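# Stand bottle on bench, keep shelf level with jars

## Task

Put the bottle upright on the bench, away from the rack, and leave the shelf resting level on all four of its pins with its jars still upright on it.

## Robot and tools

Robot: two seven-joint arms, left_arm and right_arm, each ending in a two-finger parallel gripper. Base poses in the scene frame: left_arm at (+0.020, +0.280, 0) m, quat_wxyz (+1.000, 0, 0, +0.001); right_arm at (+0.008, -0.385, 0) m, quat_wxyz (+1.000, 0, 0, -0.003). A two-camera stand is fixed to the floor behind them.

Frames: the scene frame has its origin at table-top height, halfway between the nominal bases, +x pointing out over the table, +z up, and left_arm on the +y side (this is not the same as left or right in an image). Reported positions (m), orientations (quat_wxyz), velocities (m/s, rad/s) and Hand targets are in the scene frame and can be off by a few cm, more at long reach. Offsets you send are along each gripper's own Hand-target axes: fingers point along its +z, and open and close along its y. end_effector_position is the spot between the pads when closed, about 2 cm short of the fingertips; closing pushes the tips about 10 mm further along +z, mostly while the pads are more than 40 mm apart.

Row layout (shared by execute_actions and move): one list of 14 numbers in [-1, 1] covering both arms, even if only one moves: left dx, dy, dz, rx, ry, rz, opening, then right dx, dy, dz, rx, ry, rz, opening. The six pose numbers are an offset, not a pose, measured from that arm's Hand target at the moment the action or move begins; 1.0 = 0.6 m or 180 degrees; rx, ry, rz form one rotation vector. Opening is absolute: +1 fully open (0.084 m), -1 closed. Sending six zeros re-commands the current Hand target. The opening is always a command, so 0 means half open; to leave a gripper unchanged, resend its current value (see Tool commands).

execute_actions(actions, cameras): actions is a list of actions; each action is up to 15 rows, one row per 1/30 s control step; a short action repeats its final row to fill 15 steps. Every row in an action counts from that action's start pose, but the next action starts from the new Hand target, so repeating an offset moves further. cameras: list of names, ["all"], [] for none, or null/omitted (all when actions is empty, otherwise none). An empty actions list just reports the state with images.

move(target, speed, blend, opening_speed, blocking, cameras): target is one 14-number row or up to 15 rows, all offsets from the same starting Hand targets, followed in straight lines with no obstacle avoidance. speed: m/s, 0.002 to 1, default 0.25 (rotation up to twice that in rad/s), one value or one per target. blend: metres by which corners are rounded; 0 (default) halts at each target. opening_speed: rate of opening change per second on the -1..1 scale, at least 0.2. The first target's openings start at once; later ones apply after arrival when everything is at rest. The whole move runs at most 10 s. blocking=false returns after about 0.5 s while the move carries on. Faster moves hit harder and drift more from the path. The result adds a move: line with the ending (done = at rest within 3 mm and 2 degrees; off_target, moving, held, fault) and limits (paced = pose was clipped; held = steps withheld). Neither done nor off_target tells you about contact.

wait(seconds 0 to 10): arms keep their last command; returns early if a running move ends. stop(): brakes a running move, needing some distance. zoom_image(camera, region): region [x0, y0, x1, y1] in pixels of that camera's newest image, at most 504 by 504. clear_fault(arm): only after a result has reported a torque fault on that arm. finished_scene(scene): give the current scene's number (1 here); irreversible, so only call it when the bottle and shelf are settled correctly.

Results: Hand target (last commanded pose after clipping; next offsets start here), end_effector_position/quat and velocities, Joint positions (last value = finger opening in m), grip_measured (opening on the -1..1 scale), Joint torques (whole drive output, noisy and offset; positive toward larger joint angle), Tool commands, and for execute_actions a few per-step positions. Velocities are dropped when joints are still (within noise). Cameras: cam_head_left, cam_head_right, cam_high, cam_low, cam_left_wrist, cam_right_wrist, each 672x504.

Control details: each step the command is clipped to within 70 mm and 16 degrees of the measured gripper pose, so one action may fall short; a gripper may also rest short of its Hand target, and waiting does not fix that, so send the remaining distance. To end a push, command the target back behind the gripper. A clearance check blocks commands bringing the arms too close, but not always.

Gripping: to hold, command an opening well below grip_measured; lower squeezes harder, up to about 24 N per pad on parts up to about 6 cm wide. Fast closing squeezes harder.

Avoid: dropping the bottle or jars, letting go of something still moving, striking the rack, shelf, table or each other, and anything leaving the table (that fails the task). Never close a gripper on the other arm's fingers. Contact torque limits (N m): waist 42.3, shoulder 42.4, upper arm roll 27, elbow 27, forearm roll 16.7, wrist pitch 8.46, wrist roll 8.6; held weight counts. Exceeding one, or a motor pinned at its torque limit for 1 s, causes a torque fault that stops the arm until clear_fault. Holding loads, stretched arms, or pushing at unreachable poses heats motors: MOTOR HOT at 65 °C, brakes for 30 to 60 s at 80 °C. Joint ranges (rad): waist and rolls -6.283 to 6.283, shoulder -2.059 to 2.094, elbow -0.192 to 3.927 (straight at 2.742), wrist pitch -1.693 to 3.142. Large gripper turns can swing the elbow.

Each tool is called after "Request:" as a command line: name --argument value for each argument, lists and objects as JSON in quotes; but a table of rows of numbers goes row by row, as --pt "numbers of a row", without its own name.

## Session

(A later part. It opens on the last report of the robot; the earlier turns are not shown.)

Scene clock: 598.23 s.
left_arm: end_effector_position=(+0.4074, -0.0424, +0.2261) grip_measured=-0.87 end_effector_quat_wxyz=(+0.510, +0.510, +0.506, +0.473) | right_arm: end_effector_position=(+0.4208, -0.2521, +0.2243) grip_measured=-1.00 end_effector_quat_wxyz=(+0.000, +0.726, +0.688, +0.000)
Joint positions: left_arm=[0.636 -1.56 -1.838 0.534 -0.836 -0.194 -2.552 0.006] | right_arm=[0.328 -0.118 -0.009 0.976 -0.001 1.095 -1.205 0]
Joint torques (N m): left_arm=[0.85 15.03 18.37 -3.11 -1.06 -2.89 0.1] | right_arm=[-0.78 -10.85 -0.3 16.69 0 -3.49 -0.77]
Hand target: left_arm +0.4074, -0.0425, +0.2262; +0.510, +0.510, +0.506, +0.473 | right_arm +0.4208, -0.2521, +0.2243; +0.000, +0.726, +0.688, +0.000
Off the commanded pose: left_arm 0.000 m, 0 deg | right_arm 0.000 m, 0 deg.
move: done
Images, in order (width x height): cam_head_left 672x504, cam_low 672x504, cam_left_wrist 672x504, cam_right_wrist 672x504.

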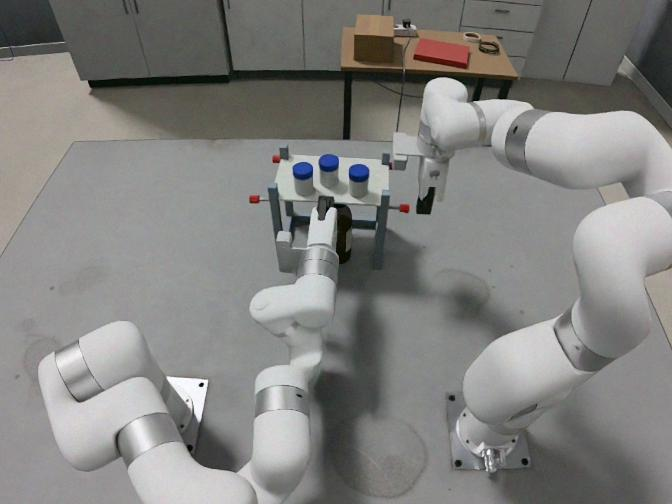

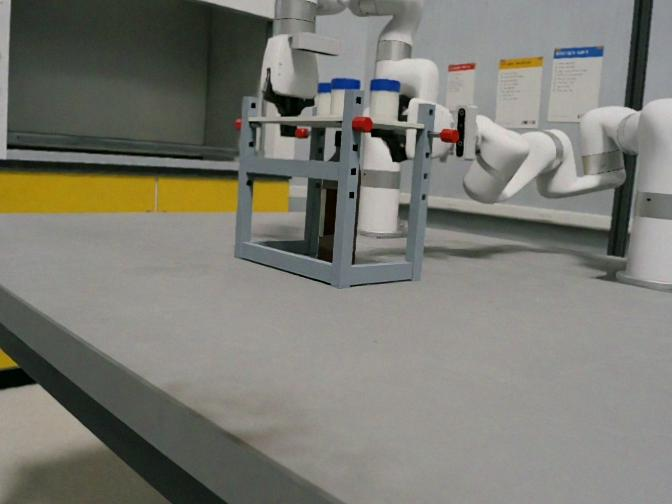

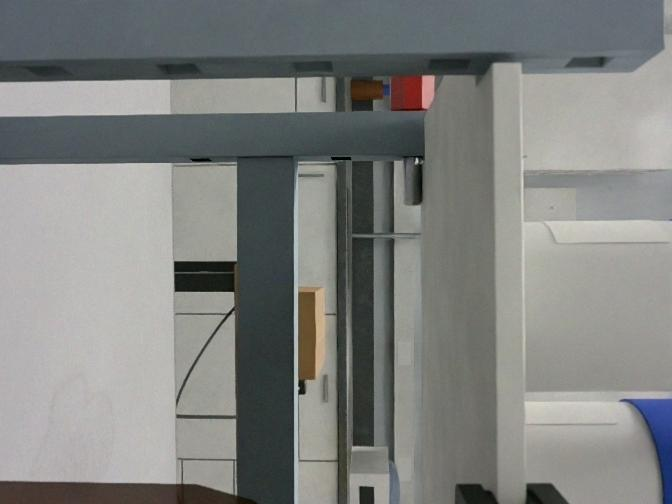

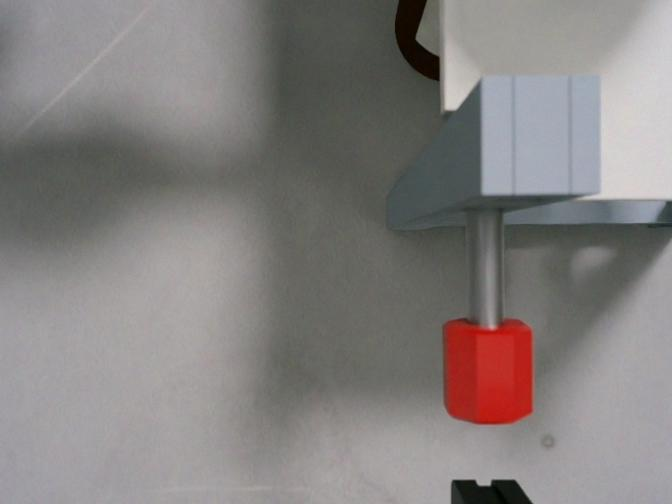

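Request:
move --pt "0 0.0042 0 0.004 0 -0.003 -1 0 0 0 0 0 0 -1" --pt "0 0.0042 0 0.004 0 -0.003 -1 0.0858 0 0 0 0 0 -1" --speed '[0.03,0.06]' --cameras '["cam_left_wrist","cam_head_left","cam_low","cam_right_wrist"]'

Request:
zoom_image --camera "cam_head_left" --region '[250, 130, 430, 280]'

Scene clock: 629.23 s.
left_arm: end_effector_position=(+0.4077, -0.0419, +0.2286) grip_measured=-0.87 end_effector_quat_wxyz=(+0.509, +0.510, +0.512, +0.468) | right_arm: end_effector_position=(+0.4235, -0.2008, +0.2243) grip_measured=-1.00 end_effector_quat_wxyz=(+0.000, +0.726, +0.688, +0.000)
Joint positions: left_arm=[0.638 -1.532 -1.827 0.531 -0.829 -0.199 -2.542 0.006] | right_arm=[0.376 -0.049 0.048 1.051 0.003 1.101 -1.102 0]
Joint torques (N m): left_arm=[-16.29 14.51 18.28 14.62 0.36 -7.32 -0.31] | right_arm=[13.47 -10.12 14.63 21.8 4.73 -5.12 0.71]
Hand target: left_arm +0.4075, -0.0424, +0.2287; +0.509, +0.511, +0.511, +0.467 | right_arm +0.4235, -0.2007, +0.2243; +0.000, +0.726, +0.688, +0.000
Off the commanded pose: left_arm 0.000 m, 0 deg | right_arm 0.000 m, 0 deg.
move: done
Images, in order (width x height): cam_head_left 672x504, cam_low 672x504, cam_left_wrist 672x504, cam_right_wrist 672x504.

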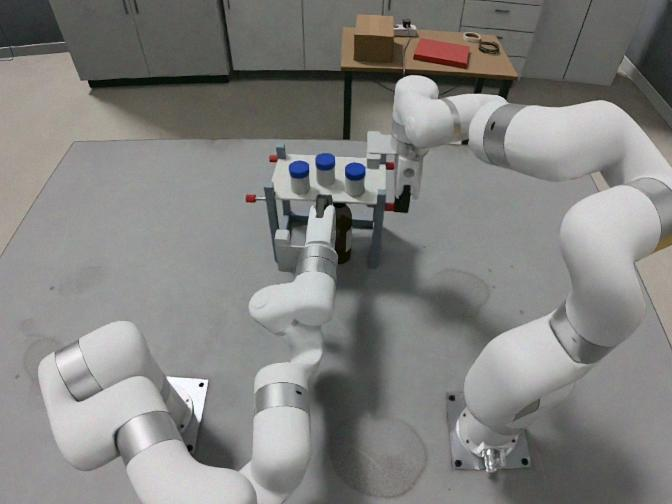

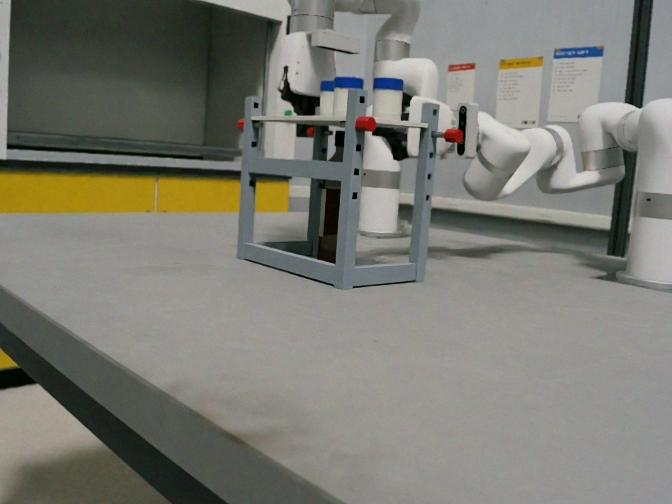

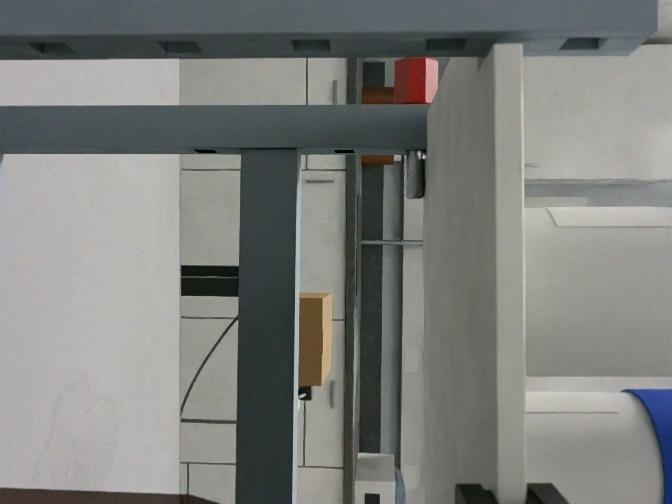

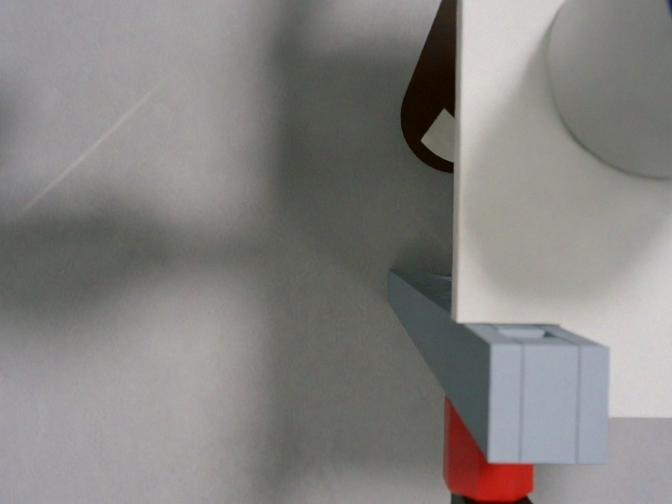

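Scaled by 2.800 from the camera's 672x504 image, which has a finer 960x720 frame.

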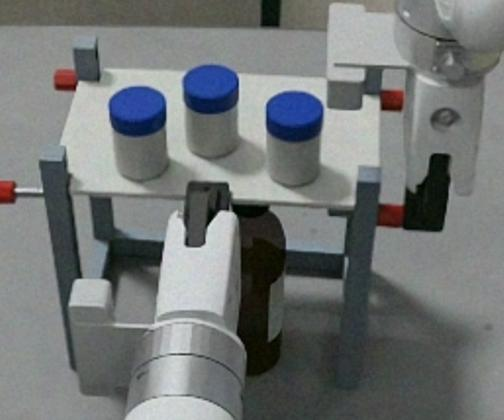

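Request:
move --target '[0,0,0,0,0,0,-1,-0.04,0,0,0,0,0,-1]' --speed 0.06 --cameras '["all"]'

Request:
zoom_image --camera "cam_head_left" --region '[250, 130, 430, 280]'

Request:
zoom_image --camera "cam_low" --region '[225, 80, 465, 180]'

Request:
zoom_image --camera "cam_high" --region '[290, 170, 440, 370]'

Scene clock: 656.27 s.
left_arm: end_effector_position=(+0.4075, -0.0424, +0.2287) grip_measured=-0.87 end_effector_quat_wxyz=(+0.509, +0.511, +0.511, +0.467) | right_arm: end_effector_position=(+0.4223, -0.2246, +0.2243) grip_measured=-1.00 end_effector_quat_wxyz=(+0.000, +0.726, +0.688, +0.000)
Joint positions: left_arm=[0.638 -1.532 -1.827 0.531 -0.828 -0.199 -2.543 0.006] | right_arm=[0.353 -0.083 0.022 1.013 0.002 1.097 -1.149 0]
Joint torques (N m): left_arm=[2.18 12.93 16.4 -2.83 -3.13 -0.66 -0.88] | right_arm=[-1.48 -12.78 -0.38 16.48 -0.56 -3.56 -0.96]
Hand target: left_arm +0.4075, -0.0424, +0.2287; +0.509, +0.511, +0.511, +0.467 | right_arm +0.4223, -0.2246, +0.2243; +0.000, +0.726, +0.688, +0.000
Off the commanded pose: left_arm 0.000 m, 0 deg | right_arm 0.000 m, 0 deg.
move: done

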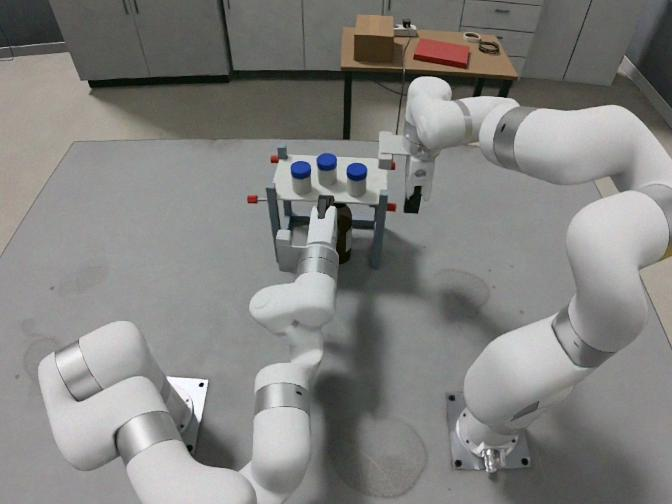

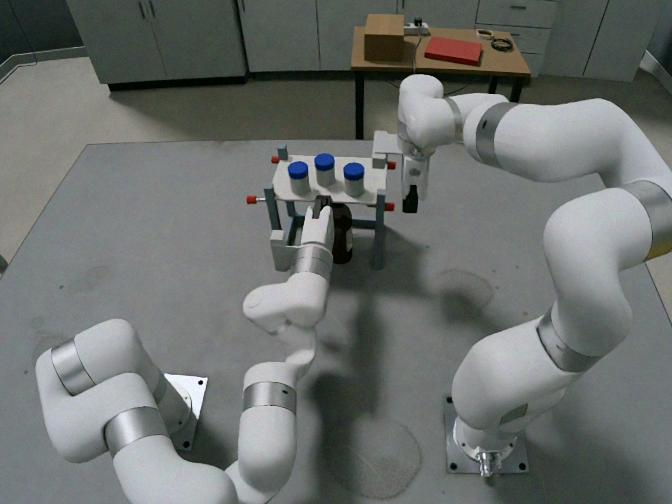

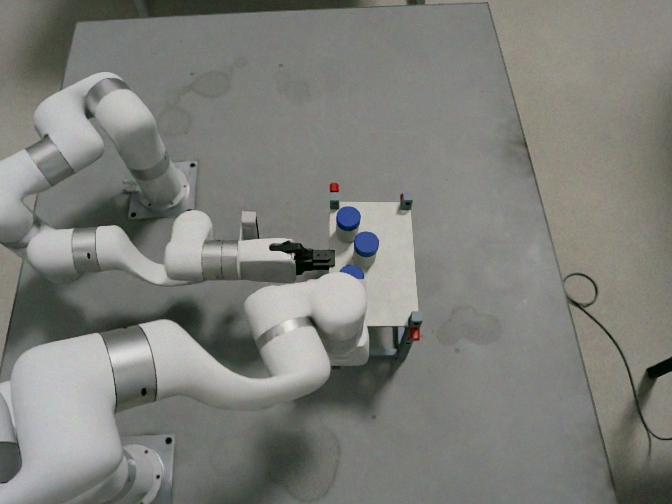

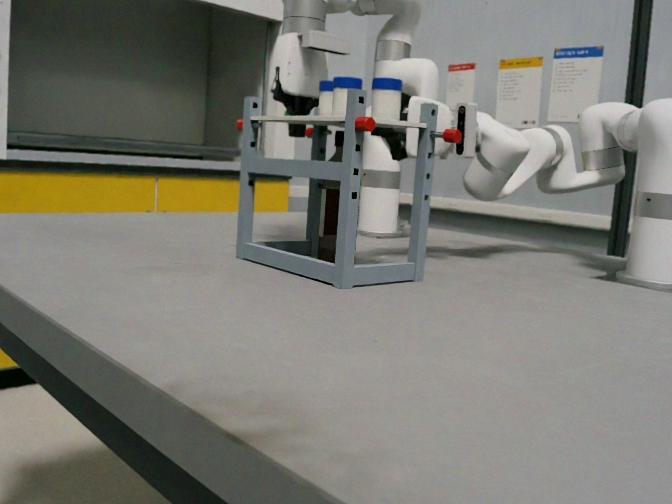

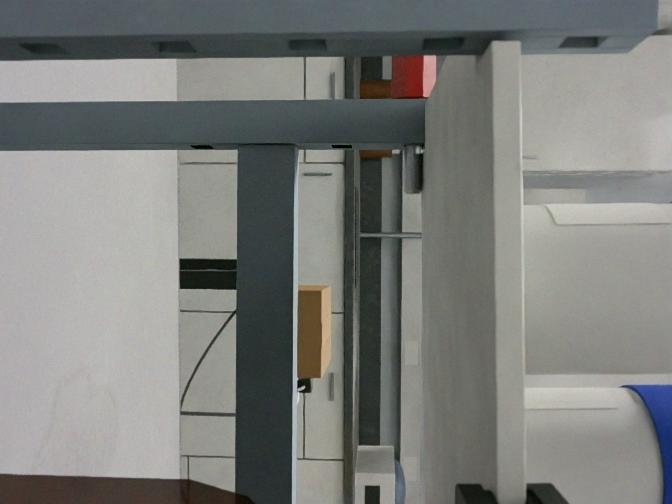

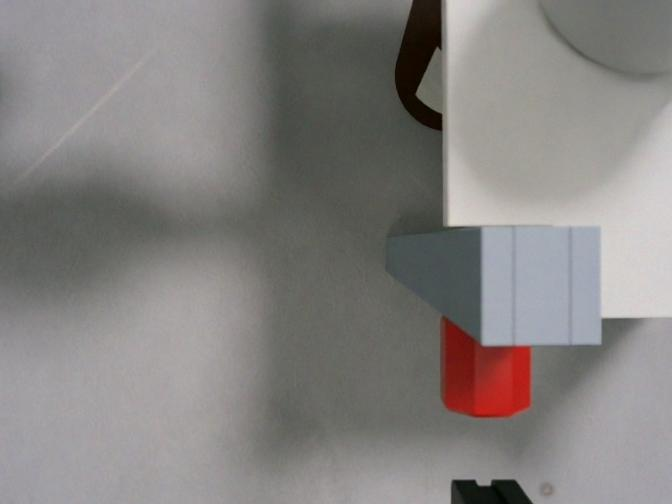

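Scaled by 2.800 from the camera's 672x504 image, which has a finer 960x720 frame.

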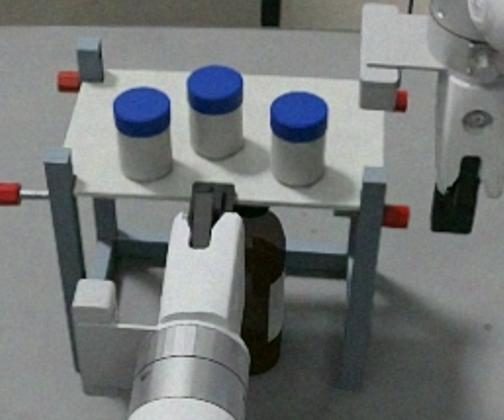

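Scaled by 2.100 from the camera's 672x504 image, which has a finer 960x720 frame.

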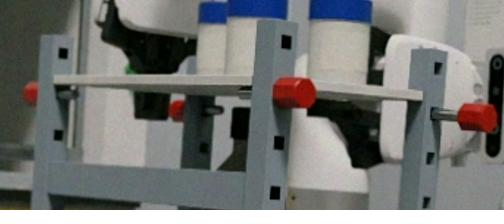

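Scaled by 2.520 from the camera's 672x504 image, which has a finer 960x720 frame.

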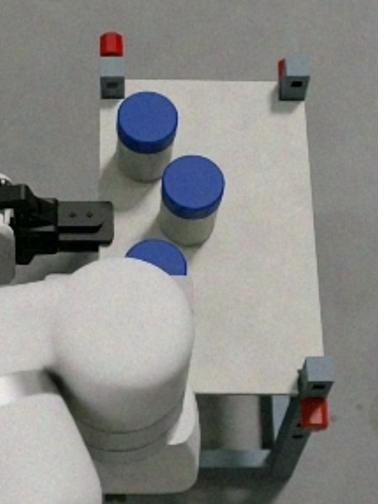

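Request:
move --pt "0 -0.0200 0 -0.0370 0 -0.0105 -1 0 0 0 0 0 0 -1" --pt "0 -0.0200 0 -0.0370 0 -0.0105 -0.5 0 0 0 0 0 0 -1" --speed 0.03 --opening_speed 0.3 --cameras '["cam_left_wrist","cam_head_left","cam_low","cam_high"]'

Request:
zoom_image --camera "cam_low" --region '[225, 80, 465, 180]'

Request:
zoom_image --camera "cam_left_wrist" --region '[400, 304, 600, 504]'

Scene clock: 725.10 s.
left_arm: end_effector_position=(+0.4070, -0.0429, +0.2167) grip_measured=-0.52 end_effector_quat_wxyz=(+0.546, +0.472, +0.492, +0.488) | right_arm: end_effector_position=(+0.4223, -0.2246, +0.2243) grip_measured=-1.00 end_effector_quat_wxyz=(+0.000, +0.726, +0.688, +0.000)
Joint positions: left_arm=[0.595 -1.793 -1.905 0.568 -0.936 -0.114 -2.685 0.021] | right_arm=[0.353 -0.083 0.022 1.013 0.002 1.097 -1.149 0]
Joint torques (N m): left_arm=[0.78 12.75 15.47 -4.89 -1.05 -0.54 0.01] | right_arm=[-1.16 -12.63 -0.58 16.53 -0.4 -3.45 -0.72]
Hand target: left_arm +0.4070, -0.0429, +0.2167; +0.546, +0.472, +0.492, +0.488 | right_arm +0.4223, -0.2246, +0.2243; +0.000, +0.726, +0.688, +0.000
Off the commanded pose: left_arm 0.000 m, 0 deg | right_arm 0.000 m, 0 deg.
move: done
Images, in order (width x height): cam_head_left 672x504, cam_high 672x504, cam_low 672x504, cam_left_wrist 672x504.

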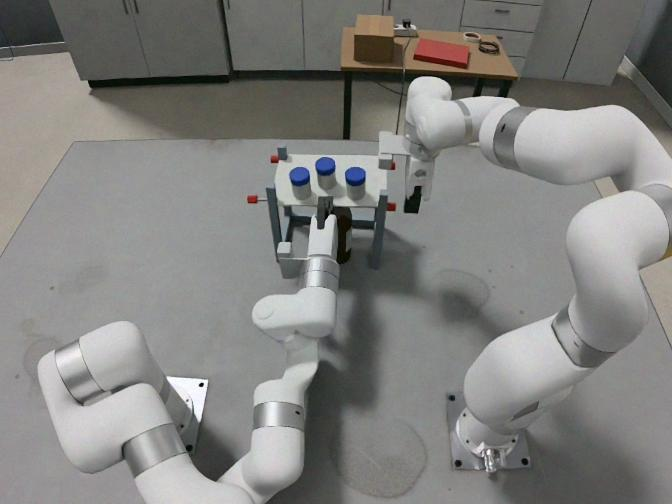

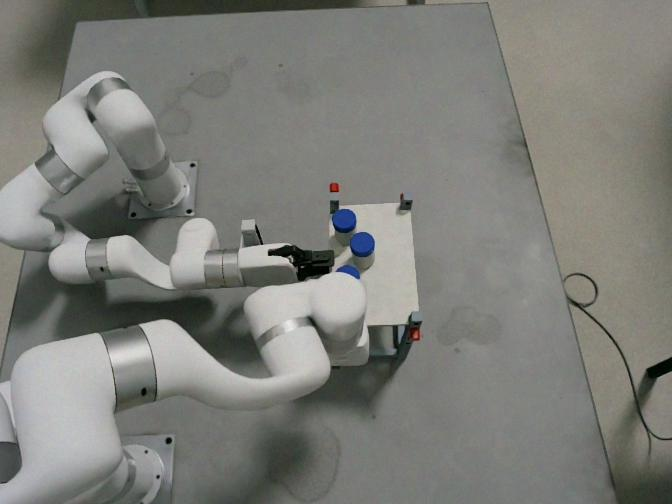

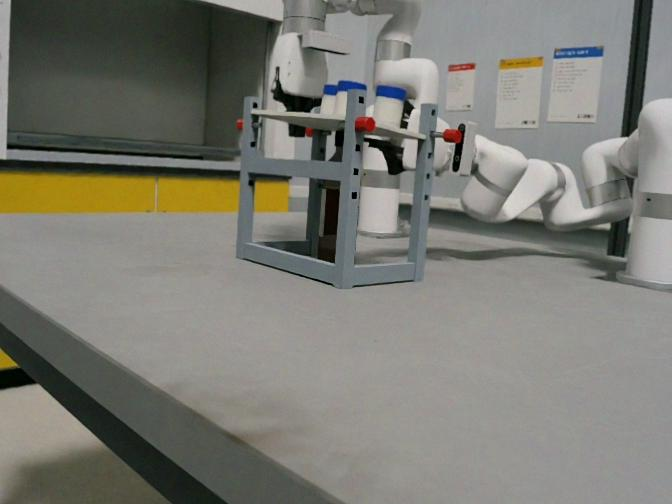

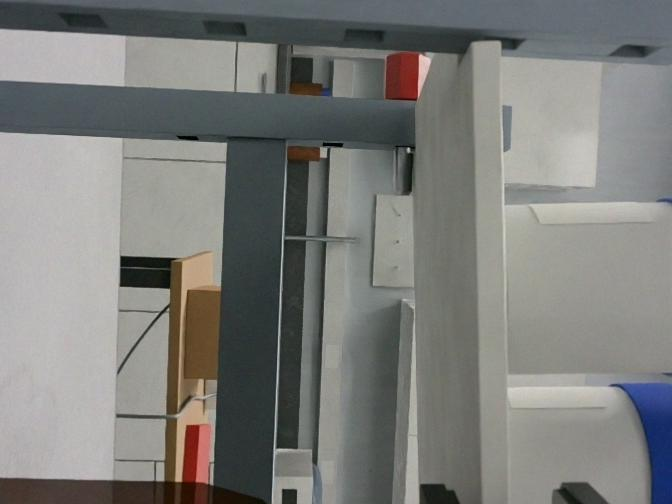

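Scaled by 2.100 from the camera's 672x504 image, which has a finer 960x720 frame.

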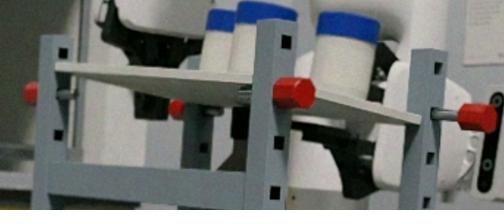

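Scaled by 2.520 from the camera's 672x504 image, which has a finer 960x720 frame.

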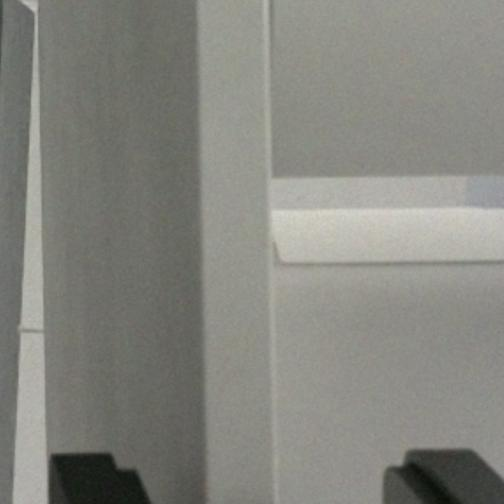

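Request:
move --pt "0 0 -0.0833 0 0 0 -0.5 -0.0667 0 0 0 0 0 -1" --pt "0.0997 0.2527 -0.0657 0.1 0.004 0.004 -0.5 -0.0801 -0.0830 -0.2262 0 0 0 -0.2" --pt "0.3868 0.2668 0.0408 0.5226 0.0193 0.0194 -1 -0.0801 -0.0830 -0.2262 0 0 0 -0.2" --pt "0.3635 0.0370 0.0470 0.5226 0.0193 0.0194 -1 -0.0801 -0.0830 -0.2262 0 0 0 -0.2" --speed '[0.12,0.3,0.4,0.2]' --blend '[0.01,0.03,0.02,0]' --cameras '["all"]'

Request:
zoom_image --camera "cam_low" --region '[225, 80, 485, 180]'

Request:
zoom_image --camera "cam_high" --region '[290, 120, 440, 270]'

Scene clock: 799.43 s.
left_arm: end_effector_position=(+0.4423, +0.1752, +0.2241) grip_measured=-1.00 end_effector_quat_wxyz=(+0.000, +0.720, +0.694, +0.000) | right_arm: end_effector_position=(+0.3701, -0.2700, +0.3601) grip_measured=-0.22 end_effector_quat_wxyz=(+0.000, +0.726, +0.688, +0.000)
Joint positions: left_arm=[0.478 -0.147 -0.692 0.983 -0.105 1.099 -1.692 0] | right_arm=[0.325 -0.325 -0.008 1.167 -0.003 1.492 -1.207 0.035]
Joint torques (N m): left_arm=[2.26 -10.64 1.09 12.12 0.73 -2.59 -0.63] | right_arm=[1.11 -7.37 1.09 17.52 0.12 -1.28 0.37]
Hand target: left_arm +0.4424, +0.1752, +0.2241; +0.000, +0.720, +0.694, +0.000 | right_arm +0.3701, -0.2700, +0.3600; +0.000, +0.726, +0.688, +0.000
Off the commanded pose: left_arm 0.000 m, 0 deg | right_arm 0.000 m, 0 deg.
move: done; blend cut to 0 m at target 2, 0 m at target 3

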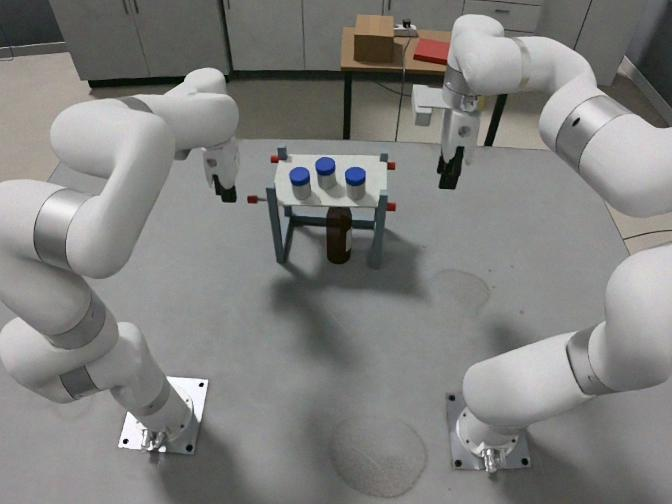

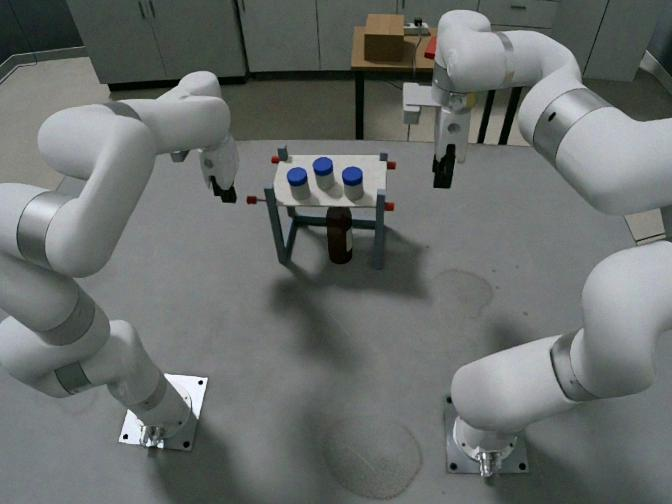

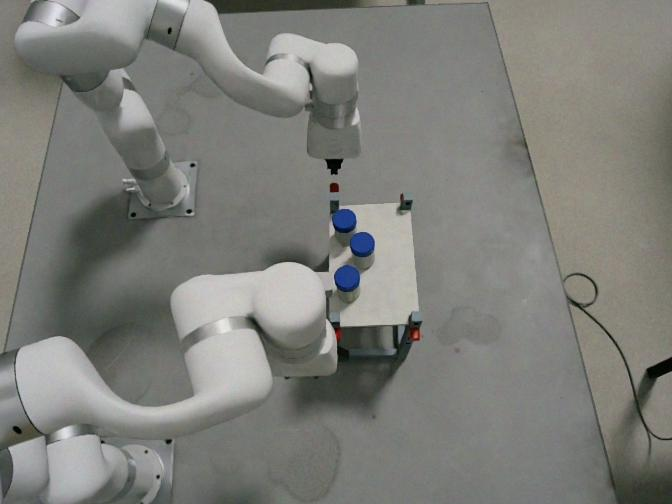

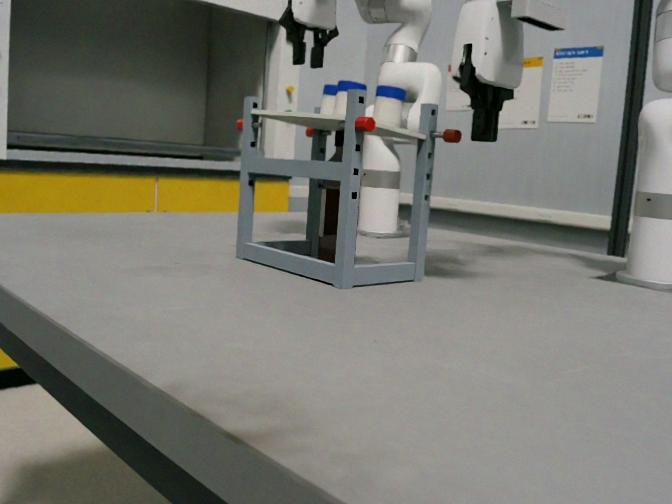

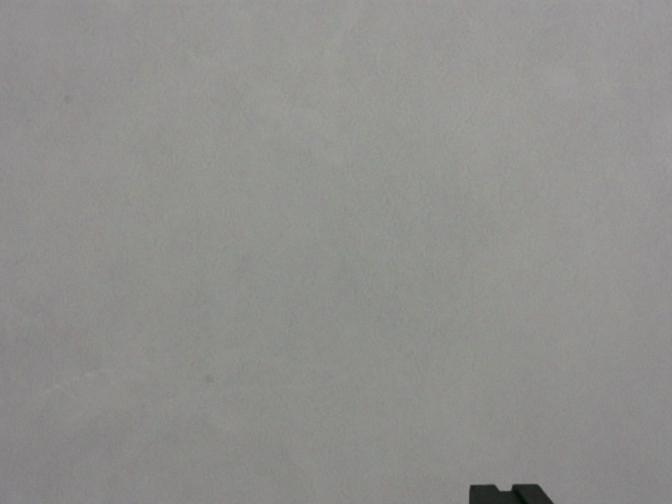

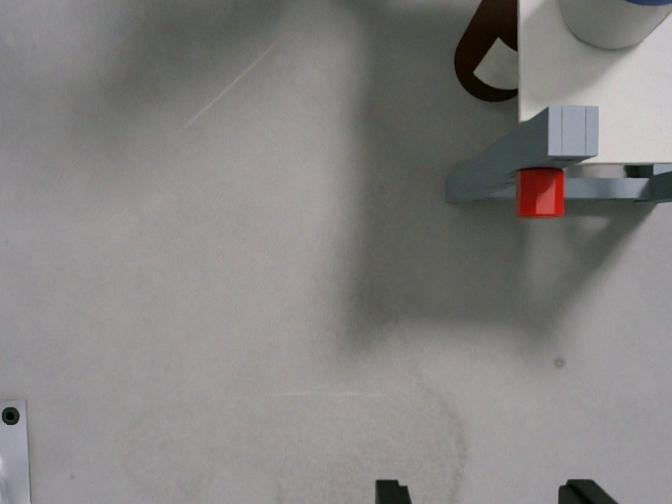

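Scaled by 1.938 from the camera's 672x504 image, which has a finer 960x720 frame.

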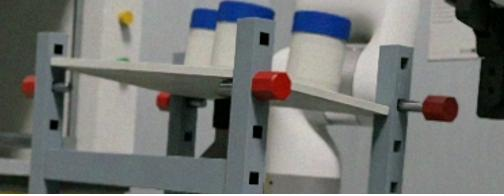

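Scaled by 3.360 from the camera's 672x504 image, which has a finer 960x720 frame.

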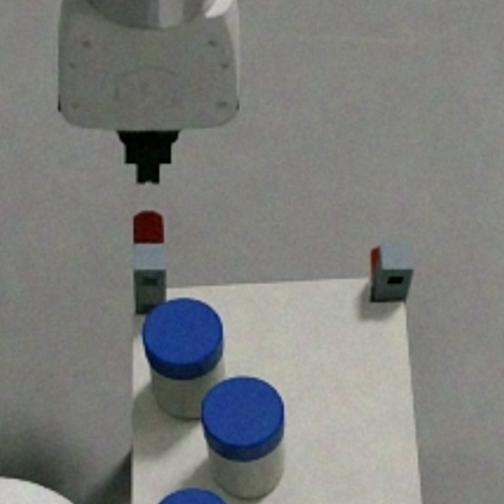

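Request:
move --pt "0 0 0 0 0 0 -1 0.1805 -0.0597 0.05 -0.25 0 0 -0.2" --pt "0 0 0 0 0 0 -1 0.3820 -0.0368 0.15 -0.5 0 0 -0.2" --pt "0 0 0 0 0 0 -1 0.4078 0.0007 0.235 -0.5 0 0 -0.2" --speed '[0.35,0.3,0.15]' --blend '[0.03,0.02,0]' --cameras '["cam_right_wrist","cam_high","cam_head_left","cam_head_right","cam_low"]'

Request:
zoom_image --camera "cam_high" --region '[260, 170, 440, 350]'

Scene clock: 822.03 s.
left_arm: end_effector_position=(+0.4424, +0.1752, +0.2241) grip_measured=-1.00 end_effector_quat_wxyz=(+0.000, +0.720, +0.694, +0.000) | right_arm: end_effector_position=(+0.3833, -0.0257, +0.2190) grip_measured=-0.21 end_effector_quat_wxyz=(+0.513, +0.513, +0.487, +0.486)
Joint positions: left_arm=[0.478 -0.147 -0.692 0.983 -0.105 1.099 -1.692 0] | right_arm=[-0.592 -1.408 1.598 0.691 -0.823 0.209 0.75 0.035]
Joint torques (N m): left_arm=[2.21 -10.98 0.99 12.62 0.77 -2.12 -0.64] | right_arm=[-1.73 8.76 -13.74 3 1.81 0.54 1.21]
Hand target: left_arm +0.4424, +0.1752, +0.2241; +0.000, +0.720, +0.694, +0.000 | right_arm +0.3833, -0.0257, +0.2190; +0.513, +0.513, +0.487, +0.486
Off the commanded pose: left_arm 0.000 m, 0 deg | right_arm 0.000 m, 0 deg.
move: done
Images, in order (width x height): cam_head_left 672x504, cam_head_right 672x504, cam_high 672x504, cam_low 672x504, cam_right_wrist 672x504.

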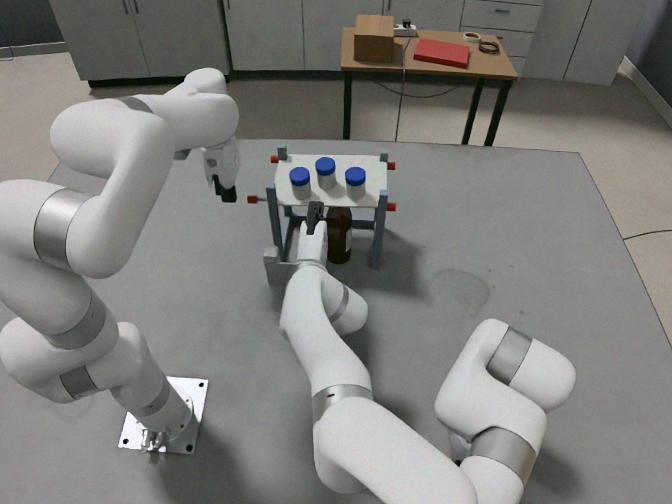

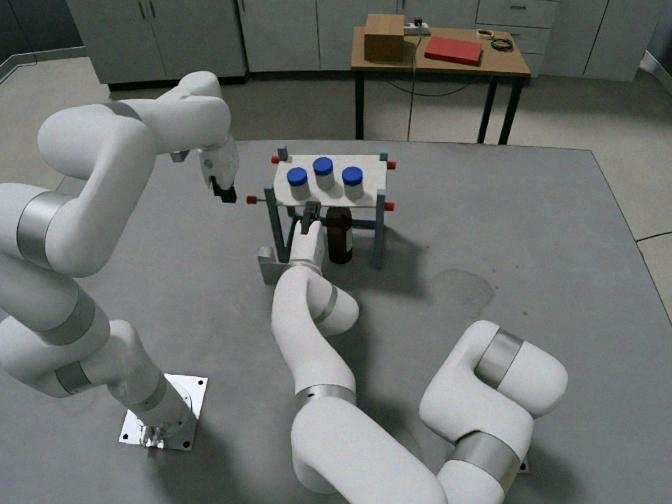

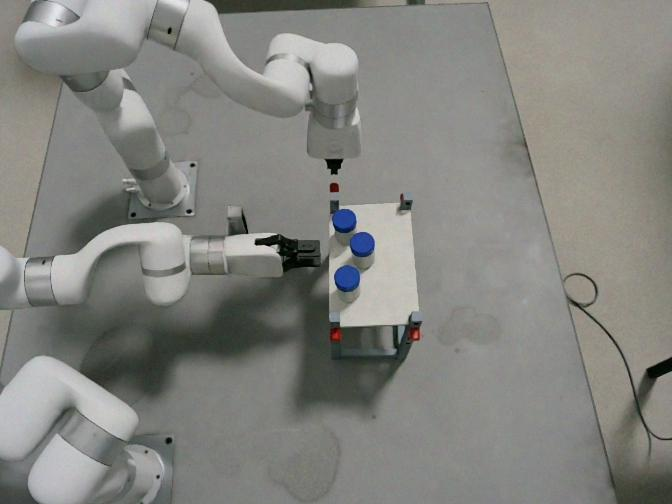

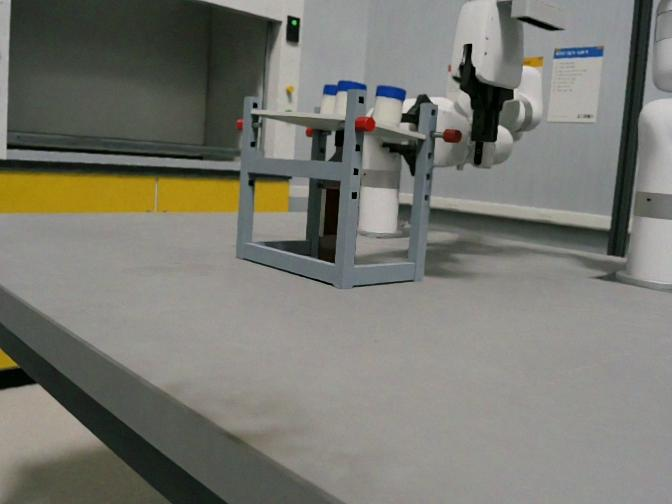

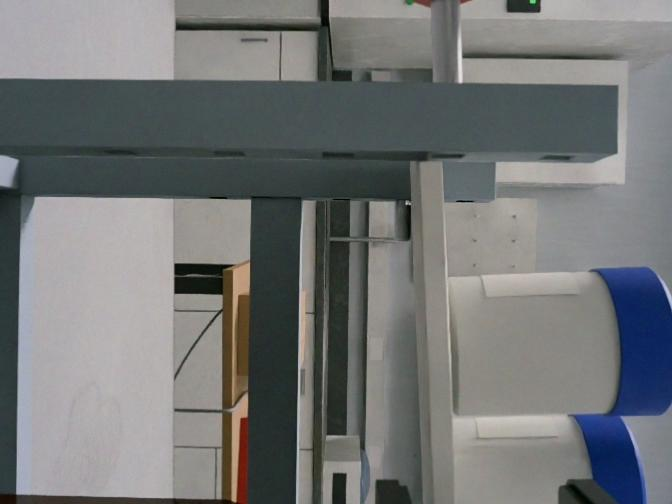

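Scaled by 2.800 from the camera's 672x504 image, which has a finer 960x720 frame.

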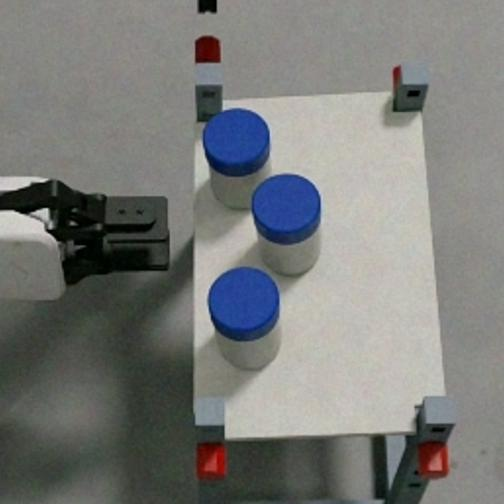

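Request:
move --pt "0 0 0 0 0 0 -1 0 -0.0103 0.0150 -0.0267 0 -0.0122 -0.2" --pt "0 0 0 0 0 0 -1 0 -0.0103 0.0483 -0.0267 0 -0.0122 -0.2" --pt "0 0 0 0 0 0 -1 0 -0.0103 0.0483 -0.0267 0 -0.0122 -1" --speed 0.1 --blend '[0.004,0,0]' --opening_speed 0.6 --cameras '["cam_right_wrist","cam_high","cam_head_left","cam_low"]'

Request:
zoom_image --camera "cam_low" --region '[225, 80, 485, 180]'

Request:
zoom_image --camera "cam_high" --region '[260, 170, 440, 350]'

Scene clock: 864.63 s.
left_arm: end_effector_position=(+0.4424, +0.1752, +0.2241) grip_measured=-1.00 end_effector_quat_wxyz=(+0.000, +0.720, +0.694, +0.000) | right_arm: end_effector_position=(+0.4123, -0.0272, +0.2128) grip_measured=-0.87 end_effector_quat_wxyz=(+0.543, +0.482, +0.476, +0.496)
Joint positions: left_arm=[0.478 -0.147 -0.692 0.983 -0.105 1.099 -1.692 0] | right_arm=[-0.688 -1.567 1.622 0.745 -0.838 0.158 0.833 0.006]
Joint torques (N m): left_arm=[2.17 -10.91 1.07 12.69 0.42 -1.56 -0.62] | right_arm=[-1.26 10.17 -12.19 -0.73 0.31 0.72 0.92]
Hand target: left_arm +0.4424, +0.1752, +0.2241; +0.000, +0.720, +0.694, +0.000 | right_arm +0.4123, -0.0272, +0.2128; +0.543, +0.482, +0.476, +0.496
Off the commanded pose: left_arm 0.000 m, 0 deg | right_arm 0.000 m, 0 deg.
move: done
Images, in order (width x height): cam_head_left 672x504, cam_high 672x504, cam_low 672x504, cam_right_wrist 672x504.

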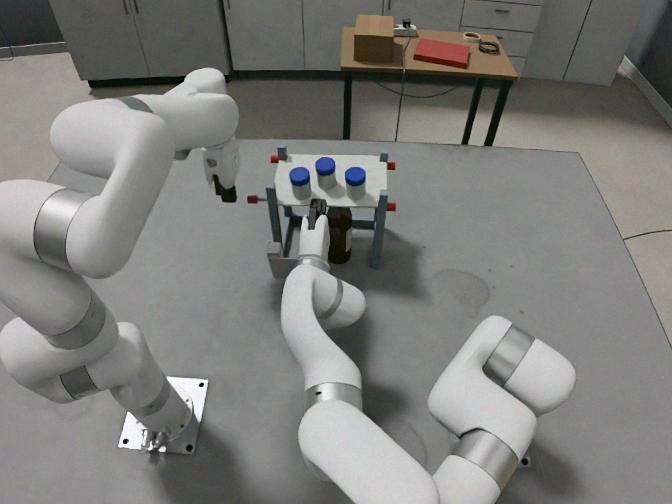

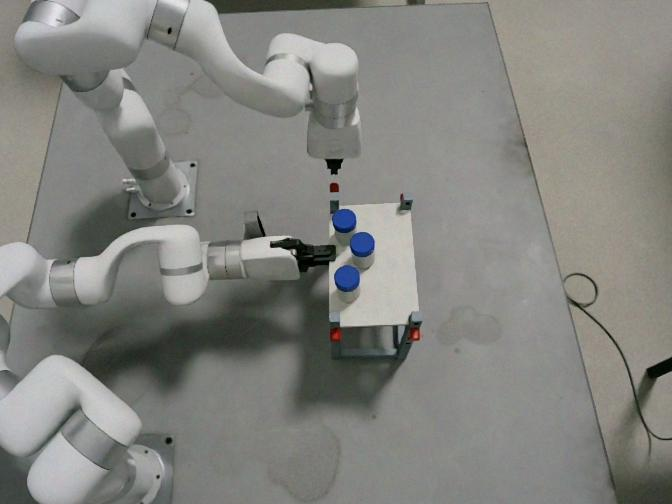

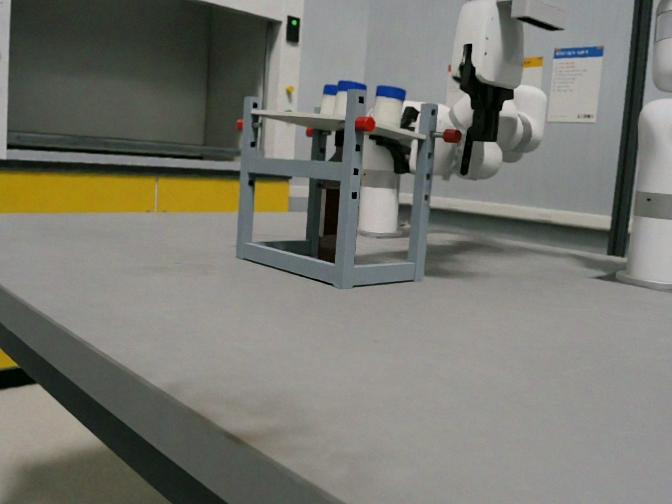

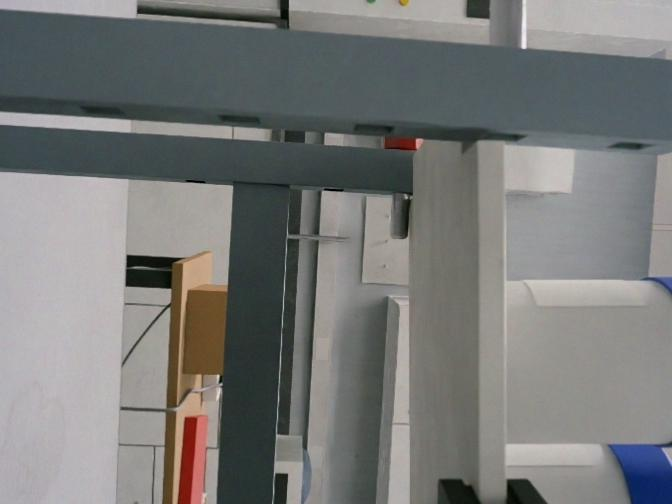

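Scaled by 1.938 from the camera's 672x504 image, which has a finer 960x720 frame.

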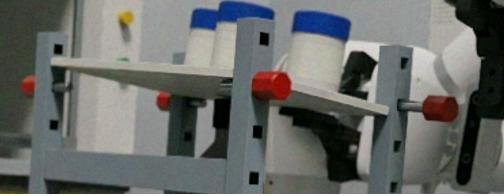

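Scaled by 2.800 from the camera's 672x504 image, which has a finer 960x720 frame.

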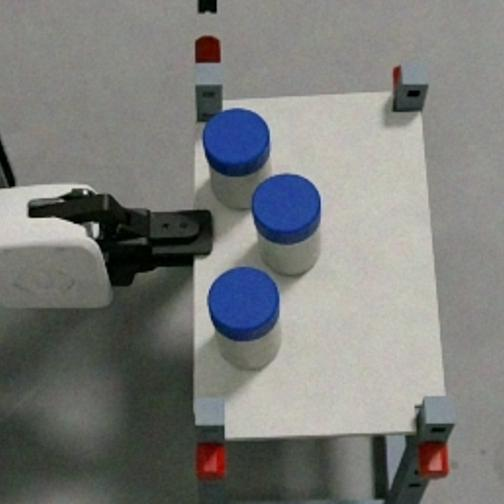

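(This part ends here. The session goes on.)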